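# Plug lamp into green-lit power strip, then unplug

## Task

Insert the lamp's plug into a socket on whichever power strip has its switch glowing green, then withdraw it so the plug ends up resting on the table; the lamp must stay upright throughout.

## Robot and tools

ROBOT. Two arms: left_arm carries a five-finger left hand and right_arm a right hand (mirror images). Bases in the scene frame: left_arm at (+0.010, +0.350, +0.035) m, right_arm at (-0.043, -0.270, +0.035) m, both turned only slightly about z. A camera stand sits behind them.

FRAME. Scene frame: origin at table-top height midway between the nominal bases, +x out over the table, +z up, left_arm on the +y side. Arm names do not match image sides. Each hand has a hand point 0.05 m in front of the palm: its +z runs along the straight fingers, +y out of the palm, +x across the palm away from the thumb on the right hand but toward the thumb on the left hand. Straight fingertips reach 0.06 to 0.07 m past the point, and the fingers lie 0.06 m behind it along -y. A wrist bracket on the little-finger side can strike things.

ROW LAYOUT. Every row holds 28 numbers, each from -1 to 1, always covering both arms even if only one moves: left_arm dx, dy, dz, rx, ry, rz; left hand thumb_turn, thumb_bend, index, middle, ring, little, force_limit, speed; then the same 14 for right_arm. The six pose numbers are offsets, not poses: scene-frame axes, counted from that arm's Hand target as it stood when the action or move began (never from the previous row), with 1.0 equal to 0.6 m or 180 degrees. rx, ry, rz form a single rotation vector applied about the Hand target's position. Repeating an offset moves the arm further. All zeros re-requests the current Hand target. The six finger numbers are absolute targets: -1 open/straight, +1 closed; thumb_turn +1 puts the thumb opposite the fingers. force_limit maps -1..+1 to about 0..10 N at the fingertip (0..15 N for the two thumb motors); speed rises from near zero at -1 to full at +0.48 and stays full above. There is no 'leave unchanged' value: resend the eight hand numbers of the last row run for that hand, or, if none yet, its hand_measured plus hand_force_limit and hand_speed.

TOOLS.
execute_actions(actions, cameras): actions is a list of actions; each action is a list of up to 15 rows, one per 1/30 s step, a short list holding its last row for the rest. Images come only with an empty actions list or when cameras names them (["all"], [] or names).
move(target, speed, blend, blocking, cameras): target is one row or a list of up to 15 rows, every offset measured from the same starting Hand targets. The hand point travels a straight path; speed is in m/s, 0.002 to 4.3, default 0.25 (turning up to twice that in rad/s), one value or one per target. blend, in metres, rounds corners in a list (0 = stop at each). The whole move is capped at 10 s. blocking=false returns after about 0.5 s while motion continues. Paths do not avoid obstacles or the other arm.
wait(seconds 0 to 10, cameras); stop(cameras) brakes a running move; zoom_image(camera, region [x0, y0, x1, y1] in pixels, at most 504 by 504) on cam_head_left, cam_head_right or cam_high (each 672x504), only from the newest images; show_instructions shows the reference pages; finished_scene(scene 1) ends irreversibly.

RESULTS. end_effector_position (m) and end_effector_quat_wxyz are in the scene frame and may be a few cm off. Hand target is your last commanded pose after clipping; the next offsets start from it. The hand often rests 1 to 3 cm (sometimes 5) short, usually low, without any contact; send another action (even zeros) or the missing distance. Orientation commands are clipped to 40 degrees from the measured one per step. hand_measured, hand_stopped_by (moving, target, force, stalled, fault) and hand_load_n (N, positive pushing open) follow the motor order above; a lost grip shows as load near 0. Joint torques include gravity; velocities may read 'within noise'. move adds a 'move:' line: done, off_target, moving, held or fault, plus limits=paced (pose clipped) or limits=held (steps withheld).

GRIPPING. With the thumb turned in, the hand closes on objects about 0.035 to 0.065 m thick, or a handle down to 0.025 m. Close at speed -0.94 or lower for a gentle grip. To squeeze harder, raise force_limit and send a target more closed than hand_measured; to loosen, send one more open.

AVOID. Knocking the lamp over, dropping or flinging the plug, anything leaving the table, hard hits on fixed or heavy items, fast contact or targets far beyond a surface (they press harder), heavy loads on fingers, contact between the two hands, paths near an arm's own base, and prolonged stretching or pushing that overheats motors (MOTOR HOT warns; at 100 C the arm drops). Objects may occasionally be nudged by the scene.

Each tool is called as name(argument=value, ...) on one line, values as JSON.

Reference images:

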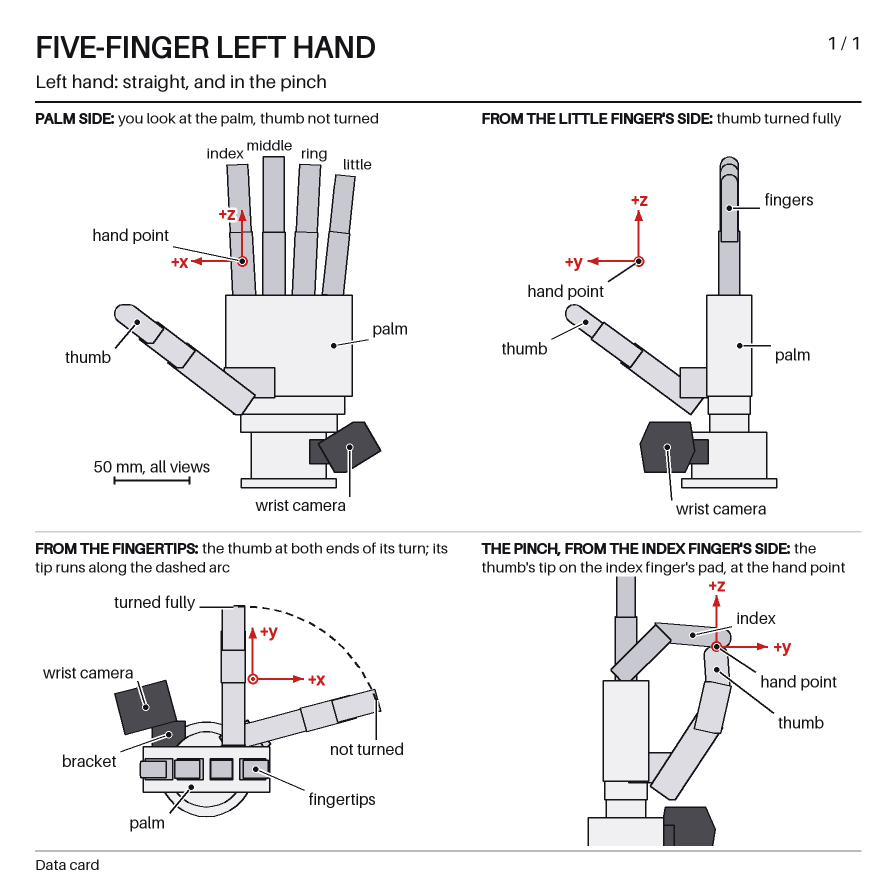

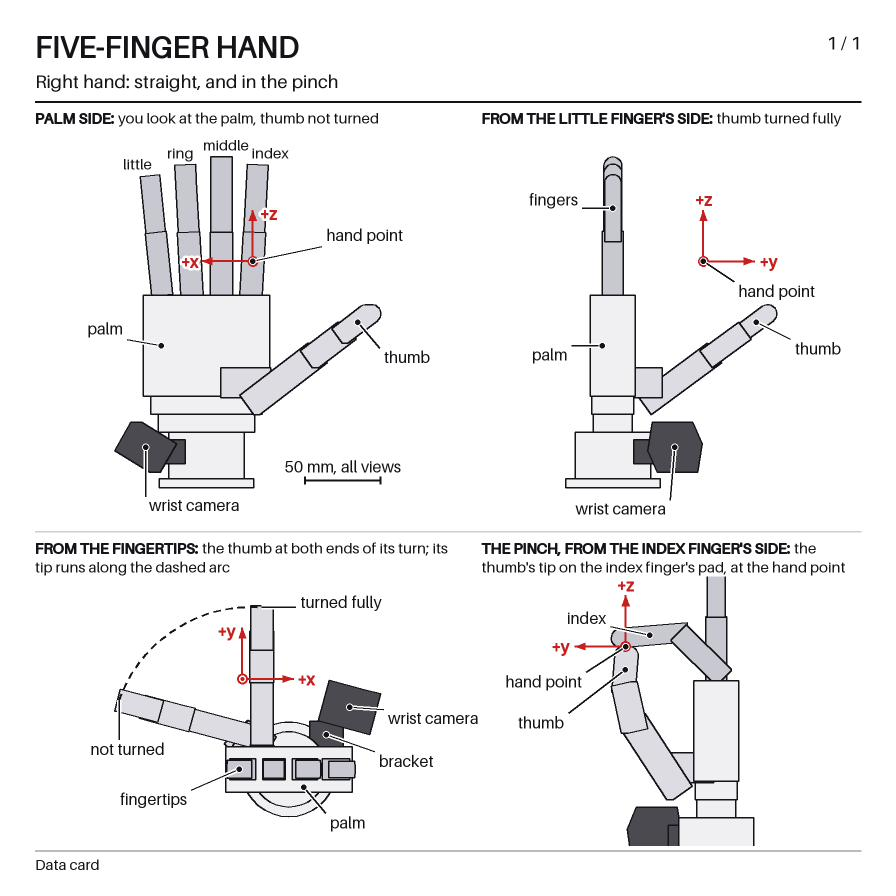

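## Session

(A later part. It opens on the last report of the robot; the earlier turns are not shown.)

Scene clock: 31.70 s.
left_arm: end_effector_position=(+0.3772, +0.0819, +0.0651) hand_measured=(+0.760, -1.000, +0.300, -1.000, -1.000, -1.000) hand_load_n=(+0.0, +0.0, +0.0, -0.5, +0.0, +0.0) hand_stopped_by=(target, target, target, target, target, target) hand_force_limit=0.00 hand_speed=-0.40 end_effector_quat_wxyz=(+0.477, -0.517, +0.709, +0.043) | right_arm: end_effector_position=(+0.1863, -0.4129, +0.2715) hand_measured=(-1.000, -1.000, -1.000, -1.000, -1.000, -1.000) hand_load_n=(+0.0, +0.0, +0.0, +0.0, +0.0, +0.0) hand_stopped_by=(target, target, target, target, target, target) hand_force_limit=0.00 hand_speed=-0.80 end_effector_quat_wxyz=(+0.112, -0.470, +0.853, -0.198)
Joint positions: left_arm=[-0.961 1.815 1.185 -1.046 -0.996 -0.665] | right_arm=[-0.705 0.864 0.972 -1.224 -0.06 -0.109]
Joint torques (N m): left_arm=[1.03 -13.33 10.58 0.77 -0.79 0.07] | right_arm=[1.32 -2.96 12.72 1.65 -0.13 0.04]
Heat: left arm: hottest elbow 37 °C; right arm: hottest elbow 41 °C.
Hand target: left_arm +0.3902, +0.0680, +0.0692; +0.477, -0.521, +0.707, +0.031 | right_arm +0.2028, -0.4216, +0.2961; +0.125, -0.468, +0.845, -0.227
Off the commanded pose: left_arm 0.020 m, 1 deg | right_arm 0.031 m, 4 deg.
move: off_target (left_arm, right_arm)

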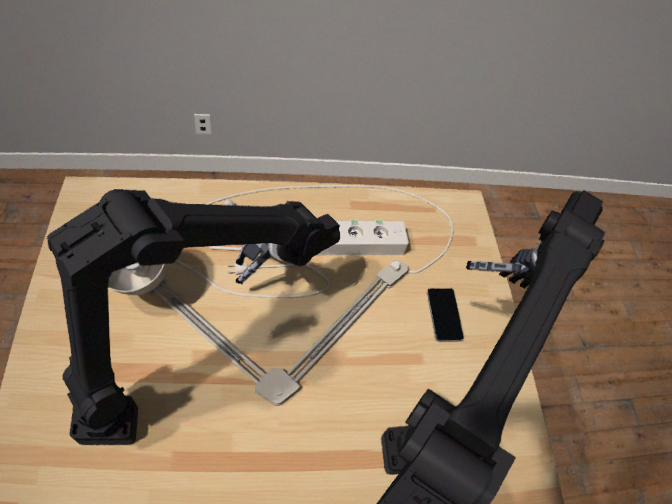

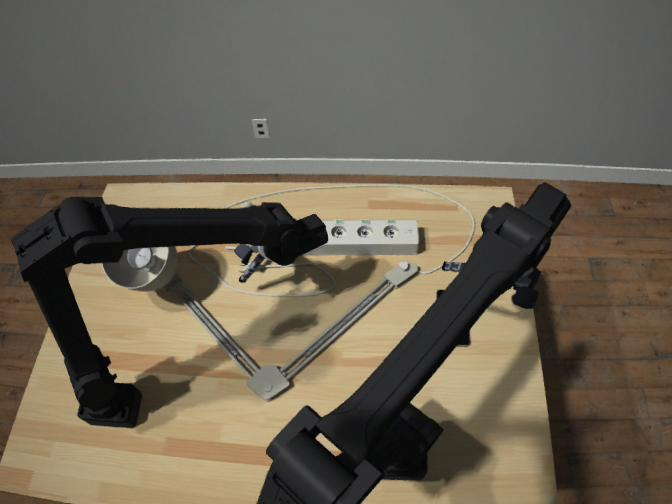

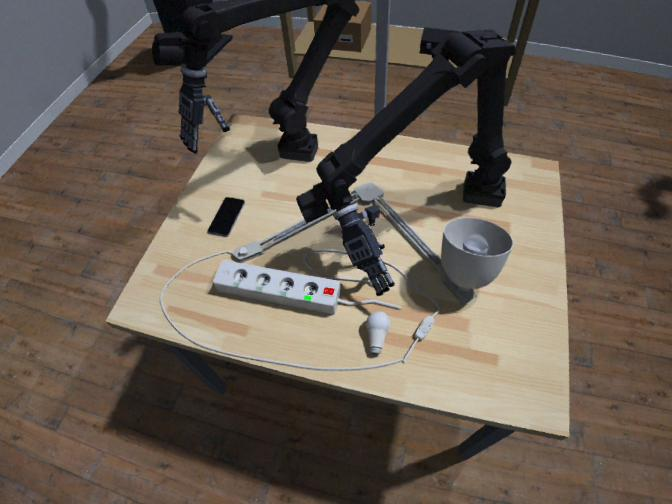

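move(target=[0.0663,-0.055,-0.0153, 0.0833,0,0, 0.76,-1,0.3,0,0,0,0,-0.4, 0,0,0,0,0,0, -1,-1,-1,-1,-1,-1,0,-0.8], speed=0.15, cameras=["all"])

zoom_image(camera="cam_head_left", region=[190, 220, 310, 310])

zoom_image(camera="cam_head_right", region=[200, 220, 320, 310])

zoom_image(camera="cam_high", region=[330, 210, 430, 310])

Scene clock: 35.93 s.
left_arm: end_effector_position=(+0.4240, +0.0488, +0.0596) hand_measured=(+0.760, -1.000, +0.300, +0.000, +0.000, +0.000) hand_load_n=(+0.0, +0.0, +0.0, +0.0, +0.0, +0.0) hand_stopped_by=(target, target, target, target, target, target) hand_force_limit=0.00 hand_speed=-0.40 end_effector_quat_wxyz=(+0.538, -0.451, +0.700, +0.132) | right_arm: end_effector_position=(+0.1863, -0.4129, +0.2715) hand_measured=(-1.000, -1.000, -1.000, -1.000, -1.000, -1.000) hand_load_n=(+0.0, +0.0, +0.0, +0.0, +0.0, +0.0) hand_stopped_by=(target, target, target, target, target, target) hand_force_limit=0.00 hand_speed=-0.80 end_effector_quat_wxyz=(+0.112, -0.470, +0.853, -0.198)
Joint positions: left_arm=[-0.968 2.098 1.514 -1.367 -1.142 -0.747] | right_arm=[-0.705 0.864 0.972 -1.224 -0.06 -0.109]
Joint torques (N m): left_arm=[0.03 -16.56 10.37 -0.47 -0.92 -0.12] | right_arm=[1.2 -2.9 12.75 1.59 -0.15 0.03]
Heat: left arm: hottest elbow 37 °C; right arm: hottest elbow 41 °C.
Hand target: left_arm +0.4300, +0.0351, +0.0600; +0.541, -0.454, +0.697, +0.123 | right_arm +0.2028, -0.4216, +0.2961; +0.125, -0.468, +0.845, -0.227
Off the commanded pose: left_arm 0.015 m, 1 deg | right_arm 0.031 m, 4 deg.
move: off_target (left_arm, right_arm)

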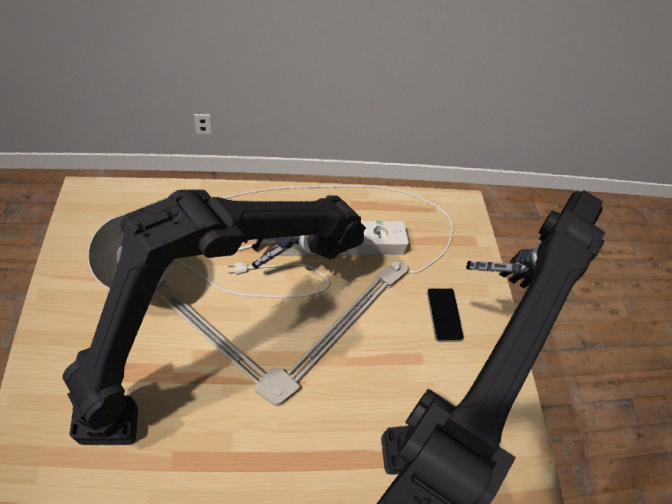

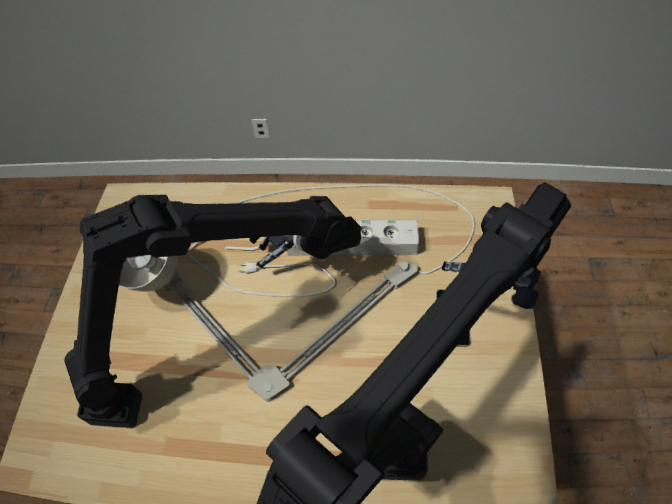

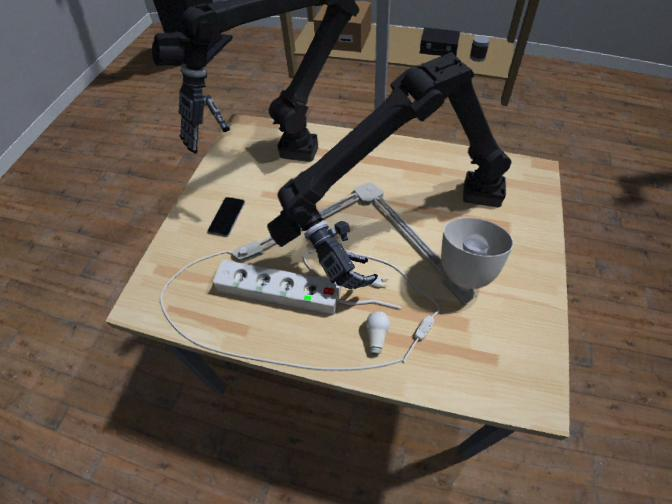

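Scaled by 4.200 from the camera's 672x504 image, which has a finer 960x720 frame.

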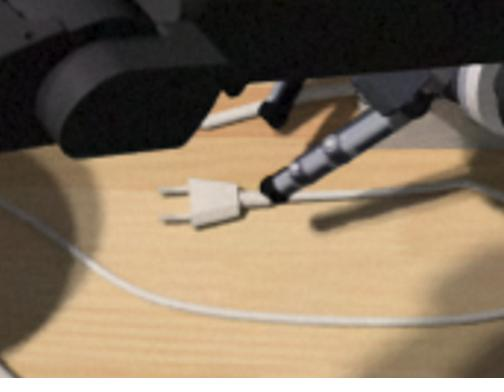

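Scaled by 4.200 from the camera's 672x504 image, which has a finer 960x720 frame.

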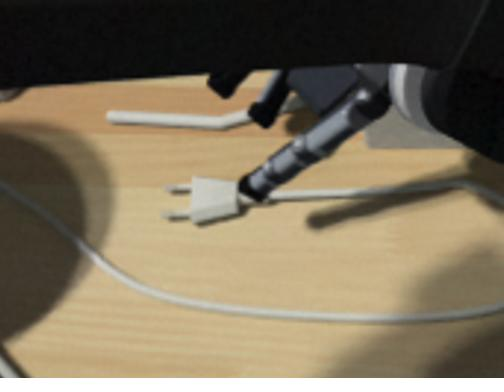

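Scaled by 5.040 from the camera's 672x504 image, which has a finer 960x720 frame.

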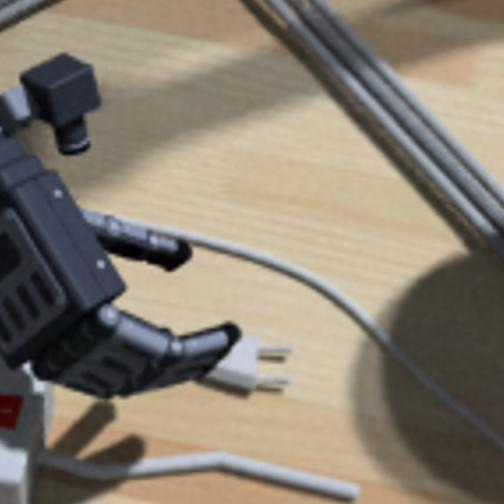

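move(target=[0.0,0.055,-0.04, -0.0278,0,0, 0.76,-1,0.3,0,0,0,0,-0.4, 0,0,0,0,0,0, -1,-1,-1,-1,-1,-1,0,-0.8], speed=0.1, cameras=["all"])

zoom_image(camera="cam_head_left", region=[210, 230, 290, 290])

zoom_image(camera="cam_head_right", region=[220, 230, 300, 290])

zoom_image(camera="cam_high", region=[340, 230, 420, 310])

Scene clock: 39.77 s.
left_arm: end_effector_position=(+0.4265, +0.0715, +0.0215) hand_measured=(+0.760, -1.000, +0.300, +0.000, +0.000, +0.000) hand_load_n=(+0.5, +0.0, +0.0, +0.0, +0.0, -0.5) hand_stopped_by=(target, target, target, target, target, target) hand_force_limit=0.00 hand_speed=-0.40 end_effector_quat_wxyz=(+0.521, -0.472, +0.703, +0.106) | right_arm: end_effector_position=(+0.1863, -0.4129, +0.2715) hand_measured=(-1.000, -1.000, -1.000, -1.000, -1.000, -1.000) hand_load_n=(+0.0, +0.0, +0.0, +0.0, +0.0, +0.0) hand_stopped_by=(target, target, target, target, target, target) hand_force_limit=0.00 hand_speed=-0.80 end_effector_quat_wxyz=(+0.112, -0.470, +0.853, -0.198)
Joint positions: left_arm=[-0.929 2.062 1.371 -1.098 -1.11 -0.632] | right_arm=[-0.705 0.864 0.972 -1.224 -0.06 -0.109]
Joint torques (N m): left_arm=[0.79 -20.13 6.32 0.58 -0.73 0.09] | right_arm=[1.2 -2.96 12.74 1.59 -0.12 0.04]
Heat: left arm: hottest elbow 38 °C; right arm: hottest elbow 42 °C.
Hand target: left_arm +0.4300, +0.0679, +0.0361; +0.521, -0.478, +0.701, +0.092 | right_arm +0.2028, -0.4216, +0.2961; +0.125, -0.468, +0.845, -0.227
Off the commanded pose: left_arm 0.015 m, 2 deg | right_arm 0.031 m, 4 deg.
move: off_target (left_arm, right_arm)

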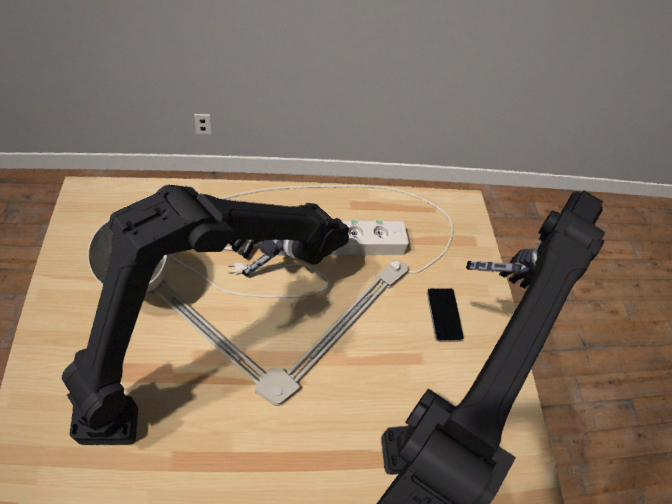

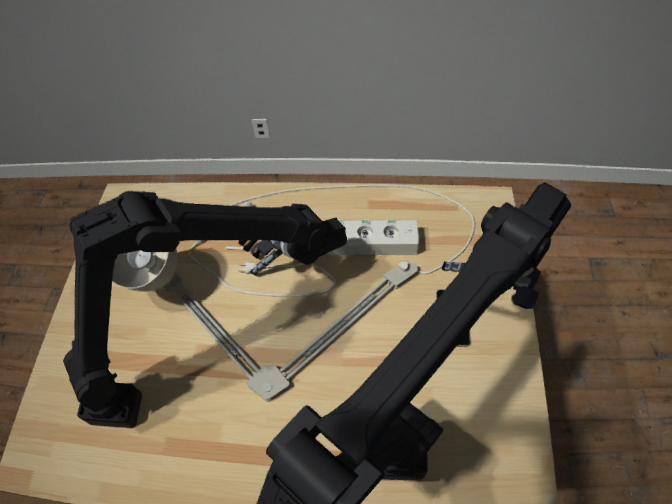

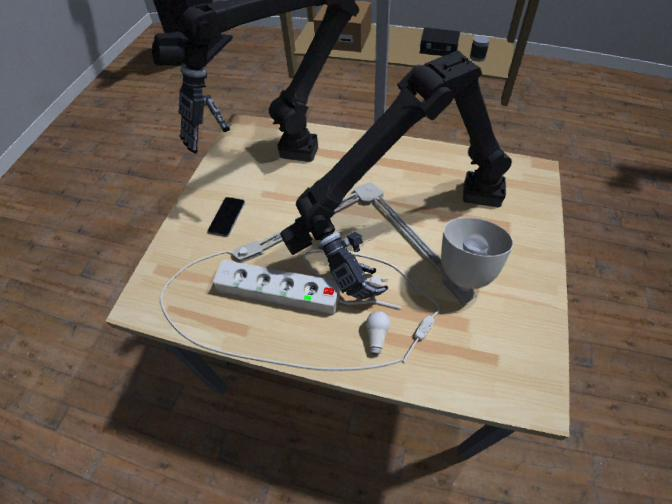

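Scaled by 6.300 from the camera's 672x504 image, which has a finer 960x720 frame.

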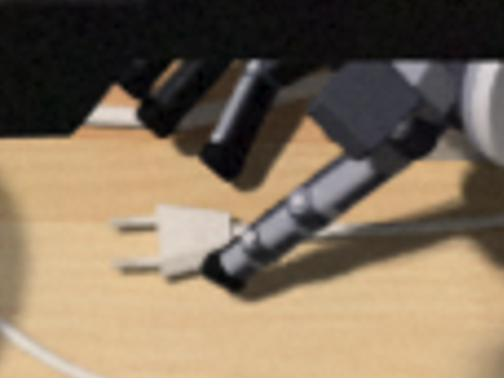

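Scaled by 6.300 from the camera's 672x504 image, which has a finer 960x720 frame.

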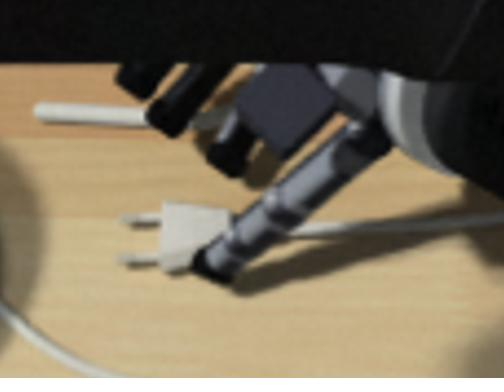

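Scaled by 6.300 from the camera's 672x504 image, which has a finer 960x720 frame.

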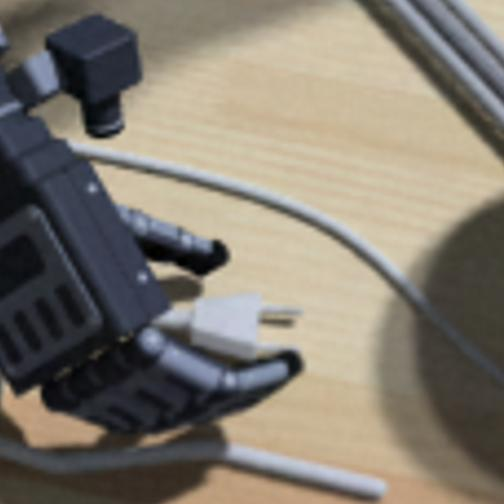

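move(target=[0.0,0.007,-0.015, 0,0,0, 0.76,-1,0.3,0,0,0,0,-0.4, 0,0,0,0,0,0, -1,-1,-1,-1,-1,-1,0,-0.8], speed=0.1)

Scene clock: 41.57 s.
left_arm: end_effector_position=(+0.4254, +0.0730, +0.0155) hand_measured=(+0.760, -1.000, +0.300, +0.000, +0.000, +0.000) hand_load_n=(+0.5, +0.0, +0.0, +0.0, +0.0, +0.0) hand_stopped_by=(target, target, target, target, target, target) hand_force_limit=0.00 hand_speed=-0.40 end_effector_quat_wxyz=(+0.521, -0.472, +0.704, +0.102) | right_arm: end_effector_position=(+0.1863, -0.4129, +0.2715) hand_measured=(-1.000, -1.000, -1.000, -1.000, -1.000, -1.000) hand_load_n=(+0.0, +0.0, +0.0, +0.0, +0.0, +0.0) hand_stopped_by=(target, target, target, target, target, target) hand_force_limit=0.00 hand_speed=-0.80 end_effector_quat_wxyz=(+0.112, -0.470, +0.853, -0.198)
Joint positions: left_arm=[-0.929 2.062 1.354 -1.065 -1.11 -0.622] | right_arm=[-0.705 0.864 0.972 -1.224 -0.06 -0.109]
Joint torques (N m): left_arm=[1.26 -19.55 6.19 0.68 -0.76 0.08] | right_arm=[1.2 -2.84 12.75 1.63 -0.14 0.03]
Heat: left arm: hottest elbow 38 °C; right arm: hottest elbow 42 °C.
Hand target: left_arm +0.4299, +0.0721, +0.0270; +0.521, -0.478, +0.701, +0.092 | right_arm +0.2028, -0.4216, +0.2961; +0.125, -0.468, +0.845, -0.227
Off the commanded pose: left_arm 0.012 m, 1 deg | right_arm 0.031 m, 4 deg.
move: off_target (left_arm, right_arm)

move(target=[0.0,0.005,-0.012, 0,0,0, 0.76,-1,0.3,0,0,0,0,-0.4, 0,0,0,0,0,0, -1,-1,-1,-1,-1,-1,0,-0.8], speed=0.1, cameras=["all"])

zoom_image(camera="cam_head_left", region=[210, 230, 290, 290])

zoom_image(camera="cam_head_right", region=[220, 230, 300, 290])

zoom_image(camera="cam_high", region=[340, 230, 420, 310])

Scene clock: 42.57 s.
left_arm: end_effector_position=(+0.4267, +0.0757, +0.0120) hand_measured=(+0.760, -1.000, +0.300, +0.000, +0.000, +0.000) hand_load_n=(+0.0, +0.0, +0.0, +0.0, +0.0, +0.0) hand_stopped_by=(target, target, target, target, target, target) hand_force_limit=0.00 hand_speed=-0.40 end_effector_quat_wxyz=(+0.522, -0.474, +0.702, +0.100) | right_arm: end_effector_position=(+0.1863, -0.4129, +0.2715) hand_measured=(-1.000, -1.000, -1.000, -1.000, -1.000, -1.000) hand_load_n=(+0.0, -0.5, +0.0, +0.0, +0.0, +0.0) hand_stopped_by=(target, target, target, target, target, target) hand_force_limit=0.00 hand_speed=-0.80 end_effector_quat_wxyz=(+0.112, -0.470, +0.853, -0.198)
Joint positions: left_arm=[-0.924 2.062 1.342 -1.042 -1.112 -0.616] | right_arm=[-0.705 0.864 0.972 -1.224 -0.06 -0.109]
Joint torques (N m): left_arm=[1.14 -18.9 5.96 0.79 -0.72 0.1] | right_arm=[1.2 -2.78 12.77 1.66 -0.14 0.04]
Heat: left arm: hottest elbow 38 °C; right arm: hottest elbow 43 °C.
Hand target: left_arm +0.4300, +0.0753, +0.0198; +0.521, -0.478, +0.701, +0.092 | right_arm +0.2028, -0.4216, +0.2961; +0.125, -0.468, +0.845, -0.227
Off the commanded pose: left_arm 0.009 m, 1 deg | right_arm 0.031 m, 4 deg.
move: off_target (right_arm)

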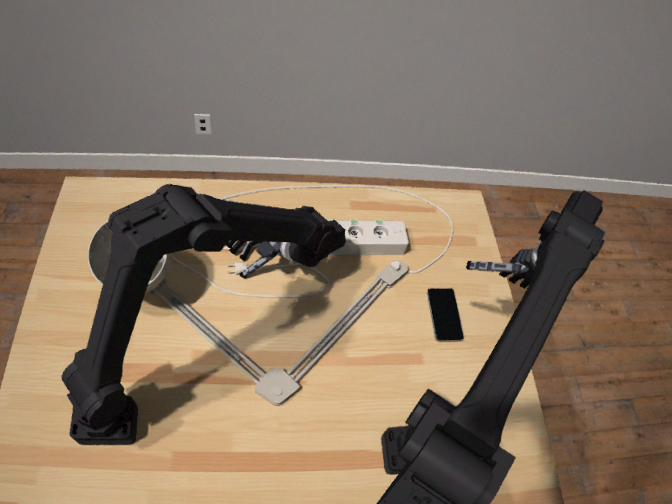

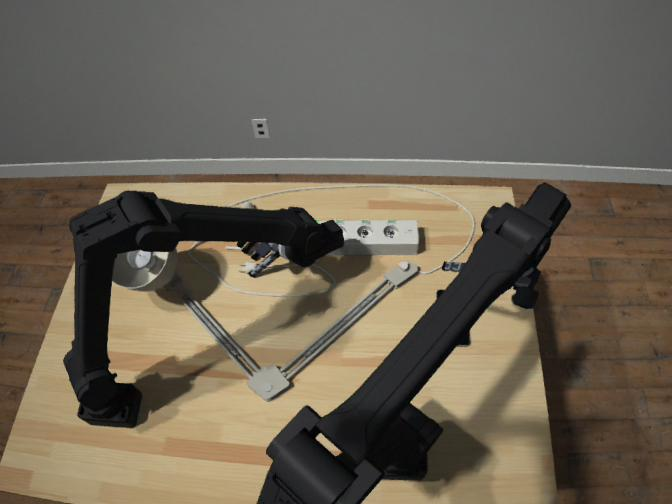

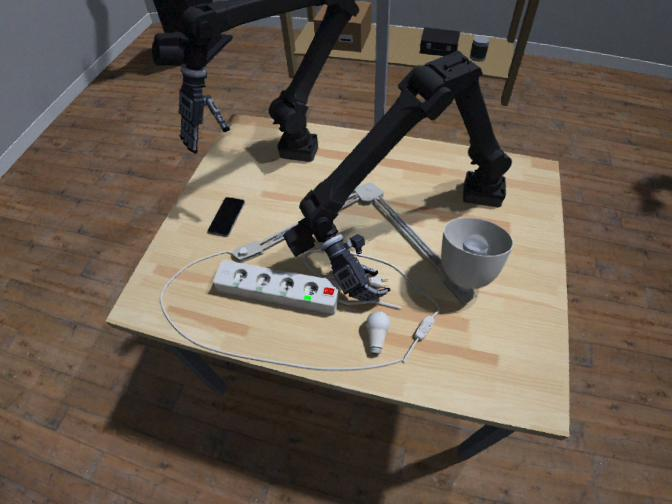

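Scaled by 6.300 from the camera's 672x504 image, which has a finer 960x720 frame.

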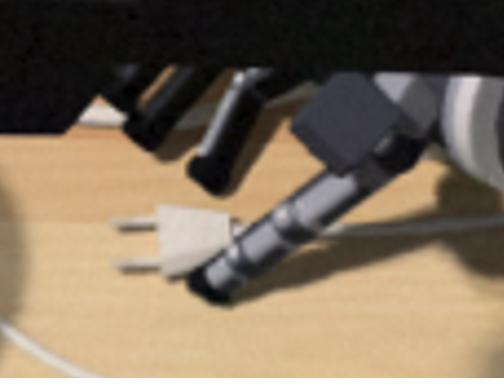

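Scaled by 6.300 from the camera's 672x504 image, which has a finer 960x720 frame.

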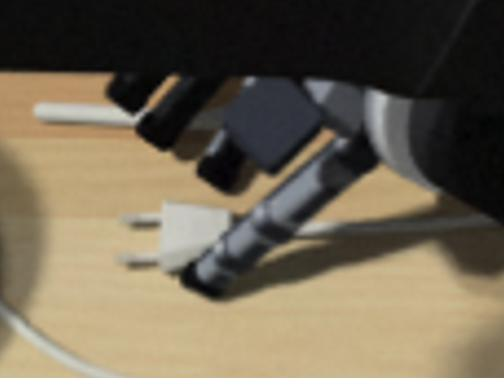

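Scaled by 6.300 from the camera's 672x504 image, which has a finer 960x720 frame.

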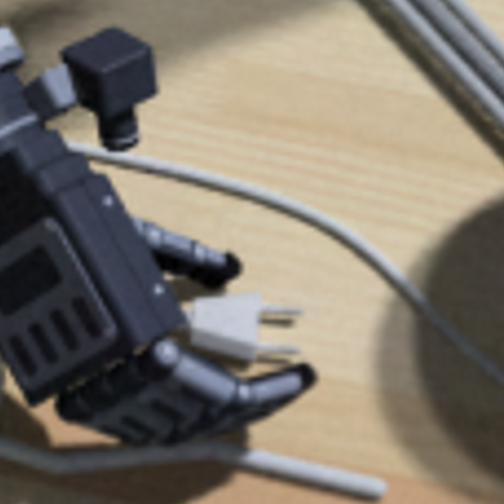

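move(target=[-0.0117,0.0,-0.0085, 0,0,0, 0.76,-1,0.4,0,0,0,0,-0.6, 0,0,0,0,0,0, -1,-1,-1,-1,-1,-1,0,-0.8], speed=0.1, cameras=["all"])

zoom_image(camera="cam_head_left", region=[210, 230, 290, 290])

zoom_image(camera="cam_head_right", region=[220, 230, 300, 290])

zoom_image(camera="cam_high", region=[350, 250, 410, 310])

Scene clock: 44.10 s.
left_arm: end_effector_position=(+0.4238, +0.0794, +0.0101) hand_measured=(+0.760, -1.000, +0.400, +0.000, +0.000, +0.000) hand_load_n=(+0.5, +0.0, +0.0, +0.0, +0.0, +0.5) hand_stopped_by=(target, target, target, target, target, target) hand_force_limit=0.00 hand_speed=-0.60 end_effector_quat_wxyz=(+0.522, -0.471, +0.703, +0.104) | right_arm: end_effector_position=(+0.1863, -0.4129, +0.2715) hand_measured=(-1.000, -1.000, -1.000, -1.000, -1.000, -1.000) hand_load_n=(+0.0, +0.0, +0.0, +0.0, +0.0, +0.0) hand_stopped_by=(target, target, target, target, target, target) hand_force_limit=0.00 hand_speed=-0.80 end_effector_quat_wxyz=(+0.112, -0.470, +0.853, -0.198)
Joint positions: left_arm=[-0.924 2.061 1.332 -1.041 -1.113 -0.616] | right_arm=[-0.705 0.864 0.972 -1.224 -0.06 -0.109]
Joint torques (N m): left_arm=[0.26 -18.55 5.71 0.64 -0.6 -0.1] | right_arm=[1.2 -3.02 12.77 1.61 -0.13 0.02]
Heat: left arm: hottest elbow 38 °C; right arm: hottest elbow 43 °C.
Hand target: left_arm +0.4230, +0.0753, +0.0148; +0.521, -0.478, +0.701, +0.092 | right_arm +0.2028, -0.4216, +0.2961; +0.125, -0.468, +0.845, -0.227
Off the commanded pose: left_arm 0.006 m, 2 deg | right_arm 0.031 m, 4 deg.
move: off_target (right_arm)

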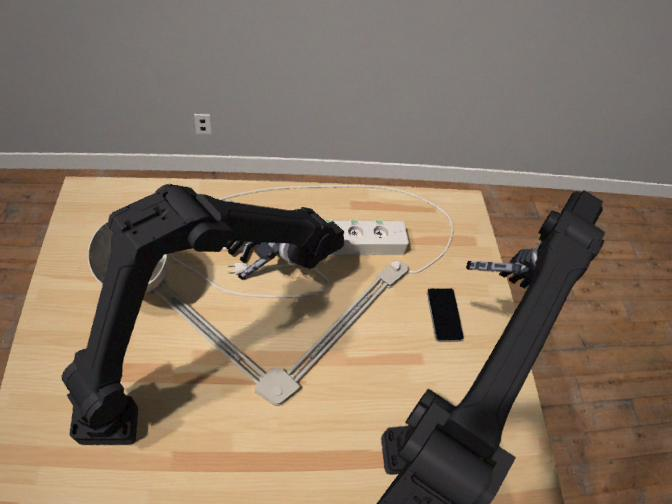

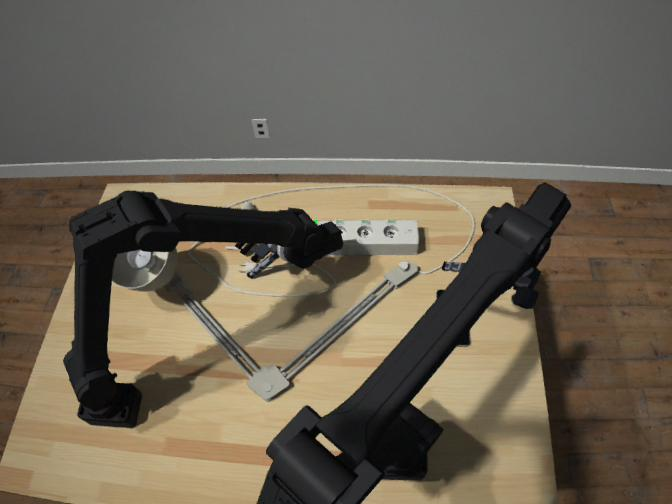

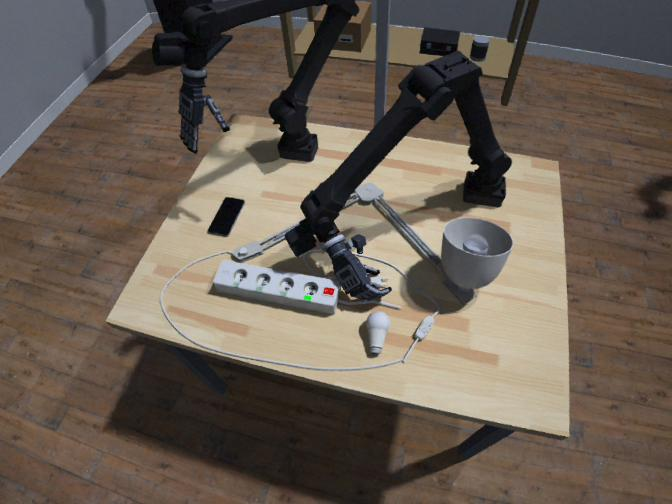

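Scaled by 6.300 from the camera's 672x504 image, which has a finer 960x720 frame.

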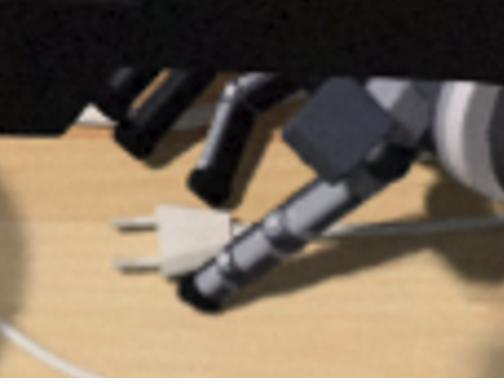

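Scaled by 6.300 from the camera's 672x504 image, which has a finer 960x720 frame.

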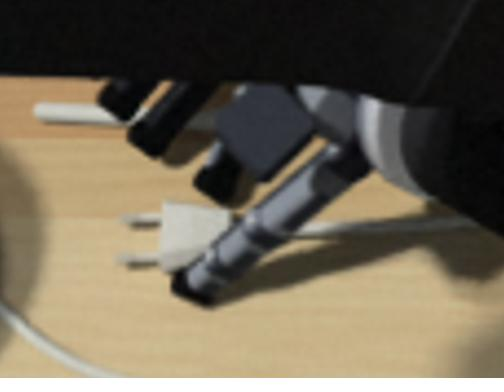

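Scaled by 8.400 from the camera's 672x504 image, which has a finer 960x720 frame.

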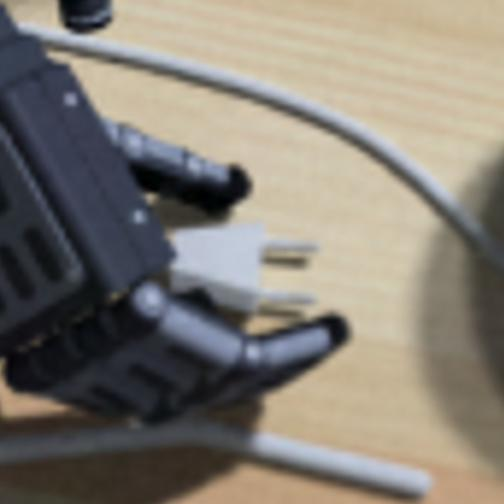

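move(target=[-0.0092,-0.011,-0.0, 0,0,0, 0.76,-1,0.4,0,0,0,0,-0.6, 0,0,0,0,0,0, -1,-1,-1,-1,-1,-1,0,-0.8], speed=0.1, cameras=["all"])

zoom_image(camera="cam_head_left", region=[210, 230, 290, 290])

zoom_image(camera="cam_high", region=[350, 250, 410, 310])

Scene clock: 46.53 s.
left_arm: end_effector_position=(+0.4198, +0.0782, +0.0105) hand_measured=(+0.760, -1.000, +0.400, +0.000, +0.000, +0.000) hand_load_n=(-1.0, +0.0, +0.0, +0.0, +0.0, +0.0) hand_stopped_by=(target, target, target, target, target, target) hand_force_limit=0.00 hand_speed=-0.60 end_effector_quat_wxyz=(+0.522, -0.472, +0.702, +0.104) | right_arm: end_effector_position=(+0.1863, -0.4129, +0.2715) hand_measured=(-1.000, -1.000, -1.000, -1.000, -1.000, -1.000) hand_load_n=(-0.5, +0.0, +0.0, +0.0, +0.0, +0.0) hand_stopped_by=(target, target, target, target, target, target) hand_force_limit=0.00 hand_speed=-0.80 end_effector_quat_wxyz=(+0.112, -0.470, +0.853, -0.198)
Joint positions: left_arm=[-0.931 2.061 1.332 -1.06 -1.112 -0.638] | right_arm=[-0.705 0.864 0.972 -1.224 -0.06 -0.109]
Joint torques (N m): left_arm=[-0.5 -18.02 6.79 -0.02 -0.5 -0.18] | right_arm=[1.2 -2.78 12.77 1.59 -0.13 0.03]
Heat: left arm: hottest elbow 37 °C; right arm: hottest elbow 43 °C.
Hand target: left_arm +0.4174, +0.0685, +0.0147; +0.521, -0.478, +0.701, +0.092 | right_arm +0.2028, -0.4216, +0.2961; +0.125, -0.468, +0.845, -0.227
Off the commanded pose: left_arm 0.011 m, 2 deg | right_arm 0.031 m, 4 deg.
move: off_target (left_arm, right_arm)

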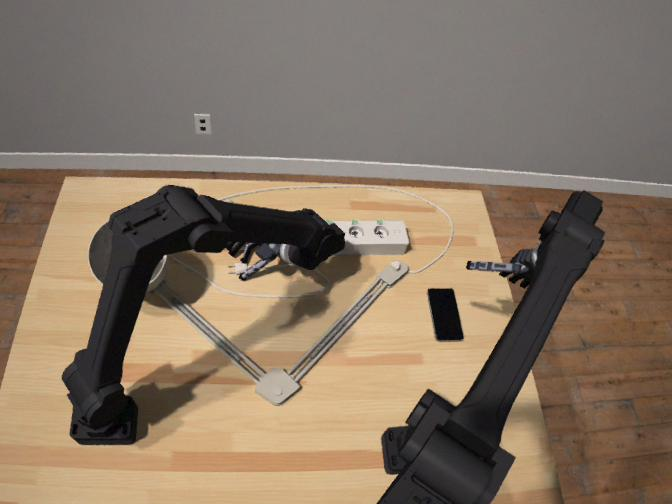

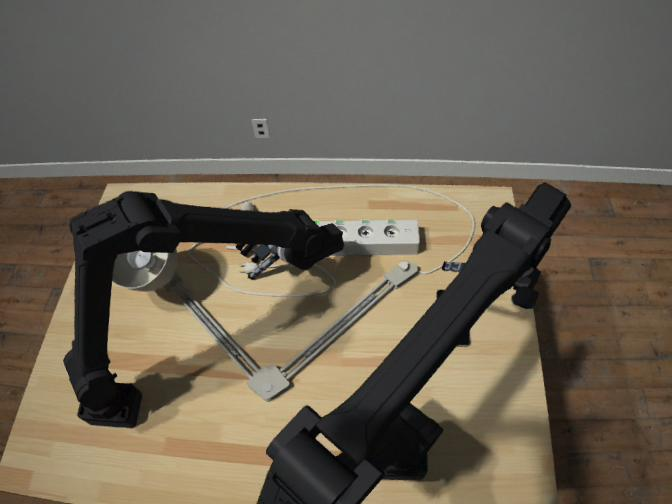

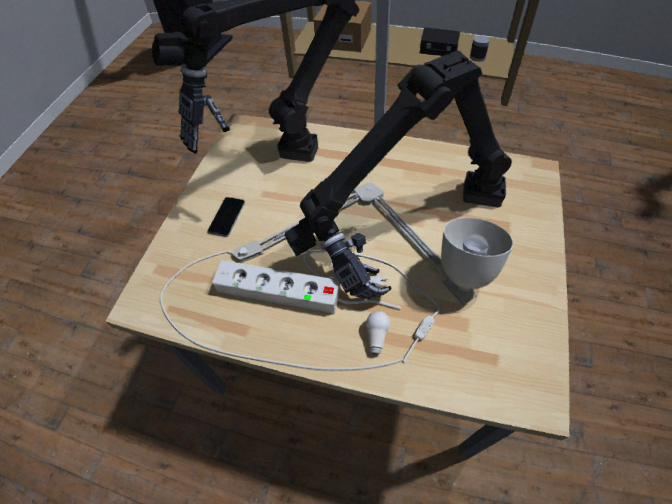

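Scaled by 6.300 from the camera's 672x504 image, which has a finer 960x720 frame.

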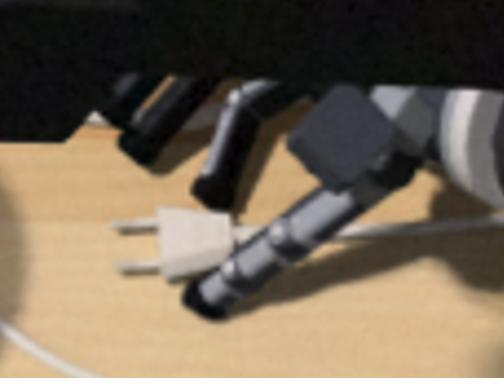

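Scaled by 8.400 from the camera's 672x504 image, which has a finer 960x720 frame.

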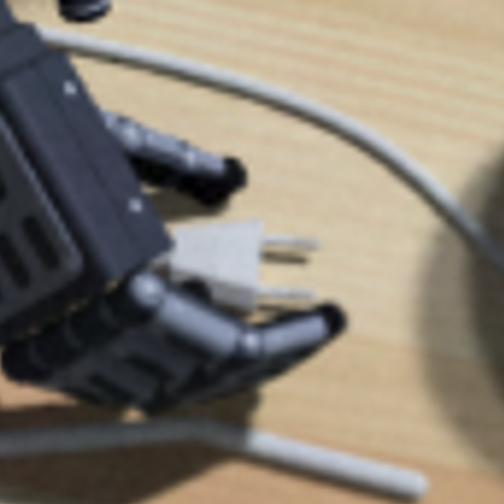

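move(target=[-0.0075,-0.011,-0.0, 0,0,0, 0.76,-1,0.4,0,0,0,0,-0.6, 0,0,0,0,0,0, -1,-1,-1,-1,-1,-1,0,-0.8], speed=0.1, cameras=["cam_head_left","cam_high"])

zoom_image(camera="cam_head_left", region=[210, 230, 290, 290])

zoom_image(camera="cam_high", region=[350, 250, 410, 310])

Scene clock: 47.67 s.
left_arm: end_effector_position=(+0.4118, +0.0751, +0.0110) hand_measured=(+0.760, -1.000, +0.400, +0.000, +0.000, +0.000) hand_load_n=(-0.5, +0.0, +0.0, +0.0, +0.0, +0.0) hand_stopped_by=(target, target, target, target, target, target) hand_force_limit=0.00 hand_speed=-0.60 end_effector_quat_wxyz=(+0.522, -0.472, +0.703, +0.105) | right_arm: end_effector_position=(+0.1863, -0.4129, +0.2715) hand_measured=(-1.000, -1.000, -1.000, -1.000, -1.000, -1.000) hand_load_n=(+0.0, +0.0, -0.5, +0.0, +0.0, +0.0) hand_stopped_by=(target, target, target, target, target, target) hand_force_limit=0.00 hand_speed=-0.80 end_effector_quat_wxyz=(+0.112, -0.470, +0.853, -0.198)
Joint positions: left_arm=[-0.946 2.061 1.332 -1.092 -1.107 -0.673] | right_arm=[-0.705 0.864 0.972 -1.224 -0.06 -0.109]
Joint torques (N m): left_arm=[-0.32 -17.14 8.08 -0.09 -0.55 -0.15] | right_arm=[1.44 -2.9 12.72 1.65 -0.14 0.04]
Heat: left arm: hottest elbow 38 °C; right arm: hottest elbow 43 °C.
Hand target: left_arm +0.4129, +0.0620, +0.0147; +0.521, -0.478, +0.701, +0.092 | right_arm +0.2028, -0.4216, +0.2961; +0.125, -0.468, +0.845, -0.227
Off the commanded pose: left_arm 0.014 m, 2 deg | right_arm 0.031 m, 4 deg.
move: off_target (left_arm, right_arm)
Images, in order (width x height): cam_head_left 672x504, cam_high 672x504.

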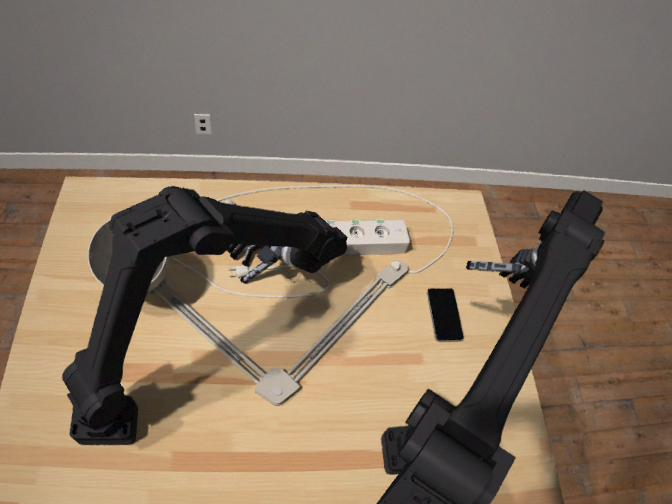

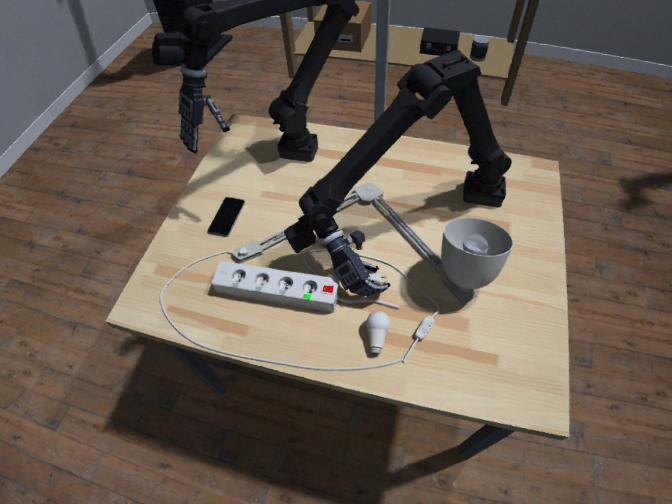

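Scaled by 6.300 from the camera's 672x504 image, which has a finer 960x720 frame.

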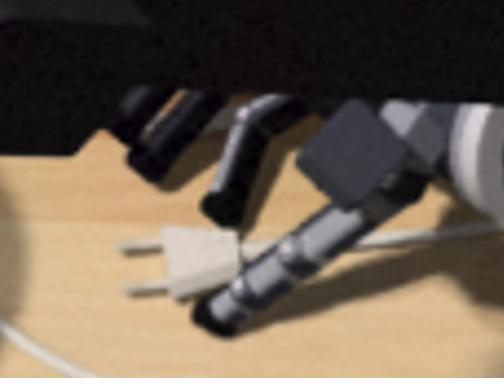

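Scaled by 8.400 from the camera's 672x504 image, which has a finer 960x720 frame.

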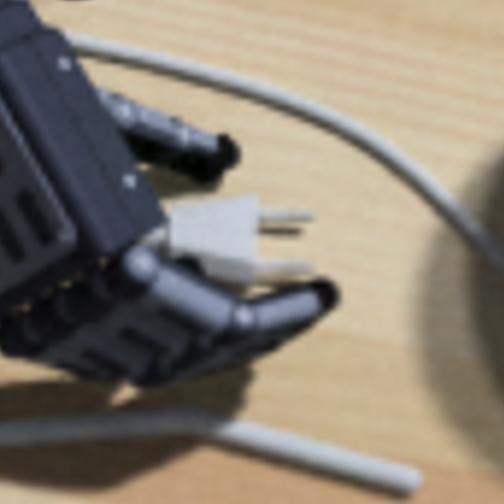

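execute_actions(actions=[[[0,0,0,0,0,0,0.76,-0.6,0.4,0,0,0,-0.5,-0.8,0,0,0,0,0,0,-1,-1,-1,-1,-1,-1,0,-0.8]]], cameras=["cam_head_left","cam_high"])

zoom_image(camera="cam_head_left", region=[210, 230, 290, 290])

zoom_image(camera="cam_high", region=[350, 250, 410, 310])

Scene clock: 48.90 s.
left_arm: end_effector_position=(+0.4112, +0.0751, +0.0110) hand_measured=(+0.760, -0.784, +0.400, +0.000, +0.000, +0.000) hand_load_n=(-1.5, +4.0, +2.0, +0.0, +0.0, +0.0) hand_stopped_by=(target, force, target, target, target, target) hand_force_limit=-0.50 hand_speed=-0.80 end_effector_quat_wxyz=(+0.521, -0.472, +0.703, +0.106) | right_arm: end_effector_position=(+0.1863, -0.4129, +0.2715) hand_measured=(-1.000, -1.000, -1.000, -1.000, -1.000, -1.000) hand_load_n=(+0.0, +0.0, +0.0, +0.0, +0.0, +0.0) hand_stopped_by=(target, target, target, target, target, target) hand_force_limit=0.00 hand_speed=-0.80 end_effector_quat_wxyz=(+0.112, -0.470, +0.853, -0.198)
Joint positions: left_arm=[-0.947 2.061 1.332 -1.094 -1.106 -0.673] | right_arm=[-0.705 0.864 0.972 -1.224 -0.06 -0.109]
Joint torques (N m): left_arm=[-0.26 -17.08 8.1 -0.08 -0.59 -0.14] | right_arm=[1.03 -2.84 12.78 1.65 -0.13 0.04]
Heat: left arm: hottest elbow 38 °C; right arm: hottest elbow 43 °C.
Hand target: left_arm +0.4130, +0.0621, +0.0148; +0.521, -0.478, +0.701, +0.092 | right_arm +0.2028, -0.4216, +0.2961; +0.125, -0.468, +0.845, -0.227
Off the commanded pose: left_arm 0.014 m, 2 deg | right_arm 0.031 m, 4 deg.
Step readings (end_effector_position of left_arm | right_arm):
0: (+0.4118, +0.0751, +0.0110) | (+0.1863, -0.4129, +0.2715)
1: (+0.4118, +0.0751, +0.0110) | (+0.1863, -0.4129, +0.2715)
2: (+0.4118, +0.0751, +0.0110) | (+0.1863, -0.4129, +0.2715)
4: (+0.4115, +0.0750, +0.0109) | (+0.1863, -0.4129, +0.2715)
8: (+0.4113, +0.0750, +0.0110) | (+0.1863, -0.4129, +0.2715)
15: (+0.4112, +0.0751, +0.0110) | (+0.1863, -0.4129, +0.2715)
Images, in order (width x height): cam_head_left 672x504, cam_high 672x504.

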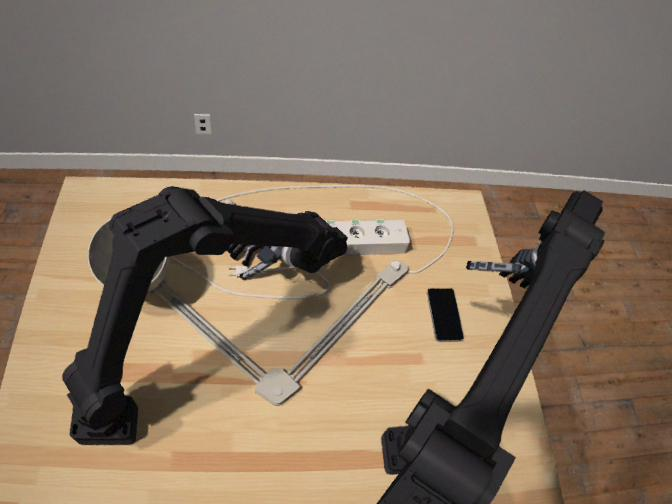

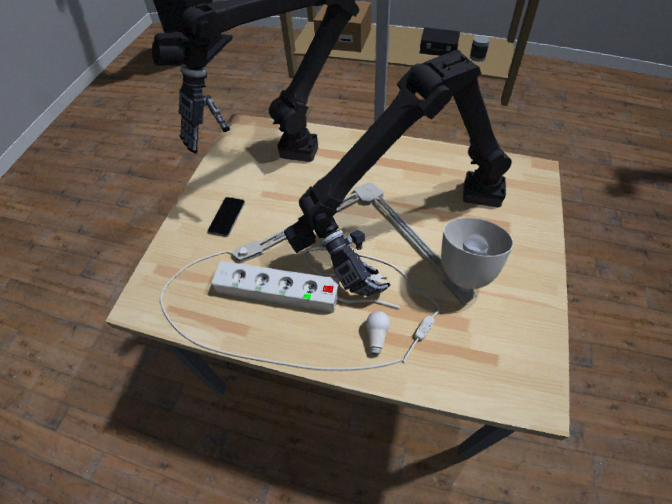

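Scaled by 6.300 from the camera's 672x504 image, which has a finer 960x720 frame.

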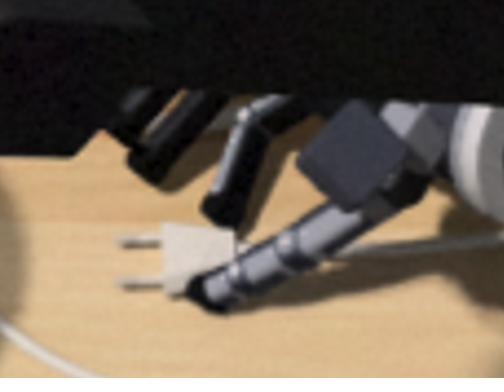

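Scaled by 8.400 from the camera's 672x504 image, which has a finer 960x720 frame.

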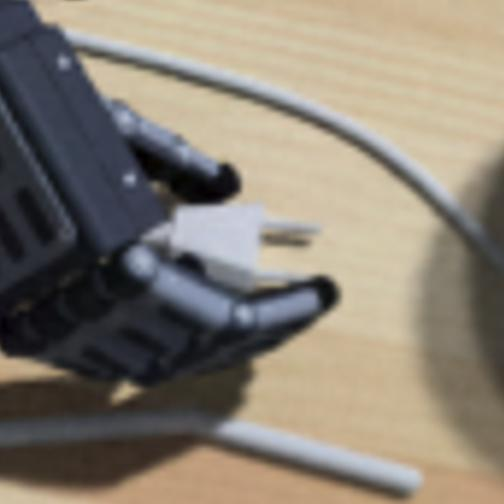

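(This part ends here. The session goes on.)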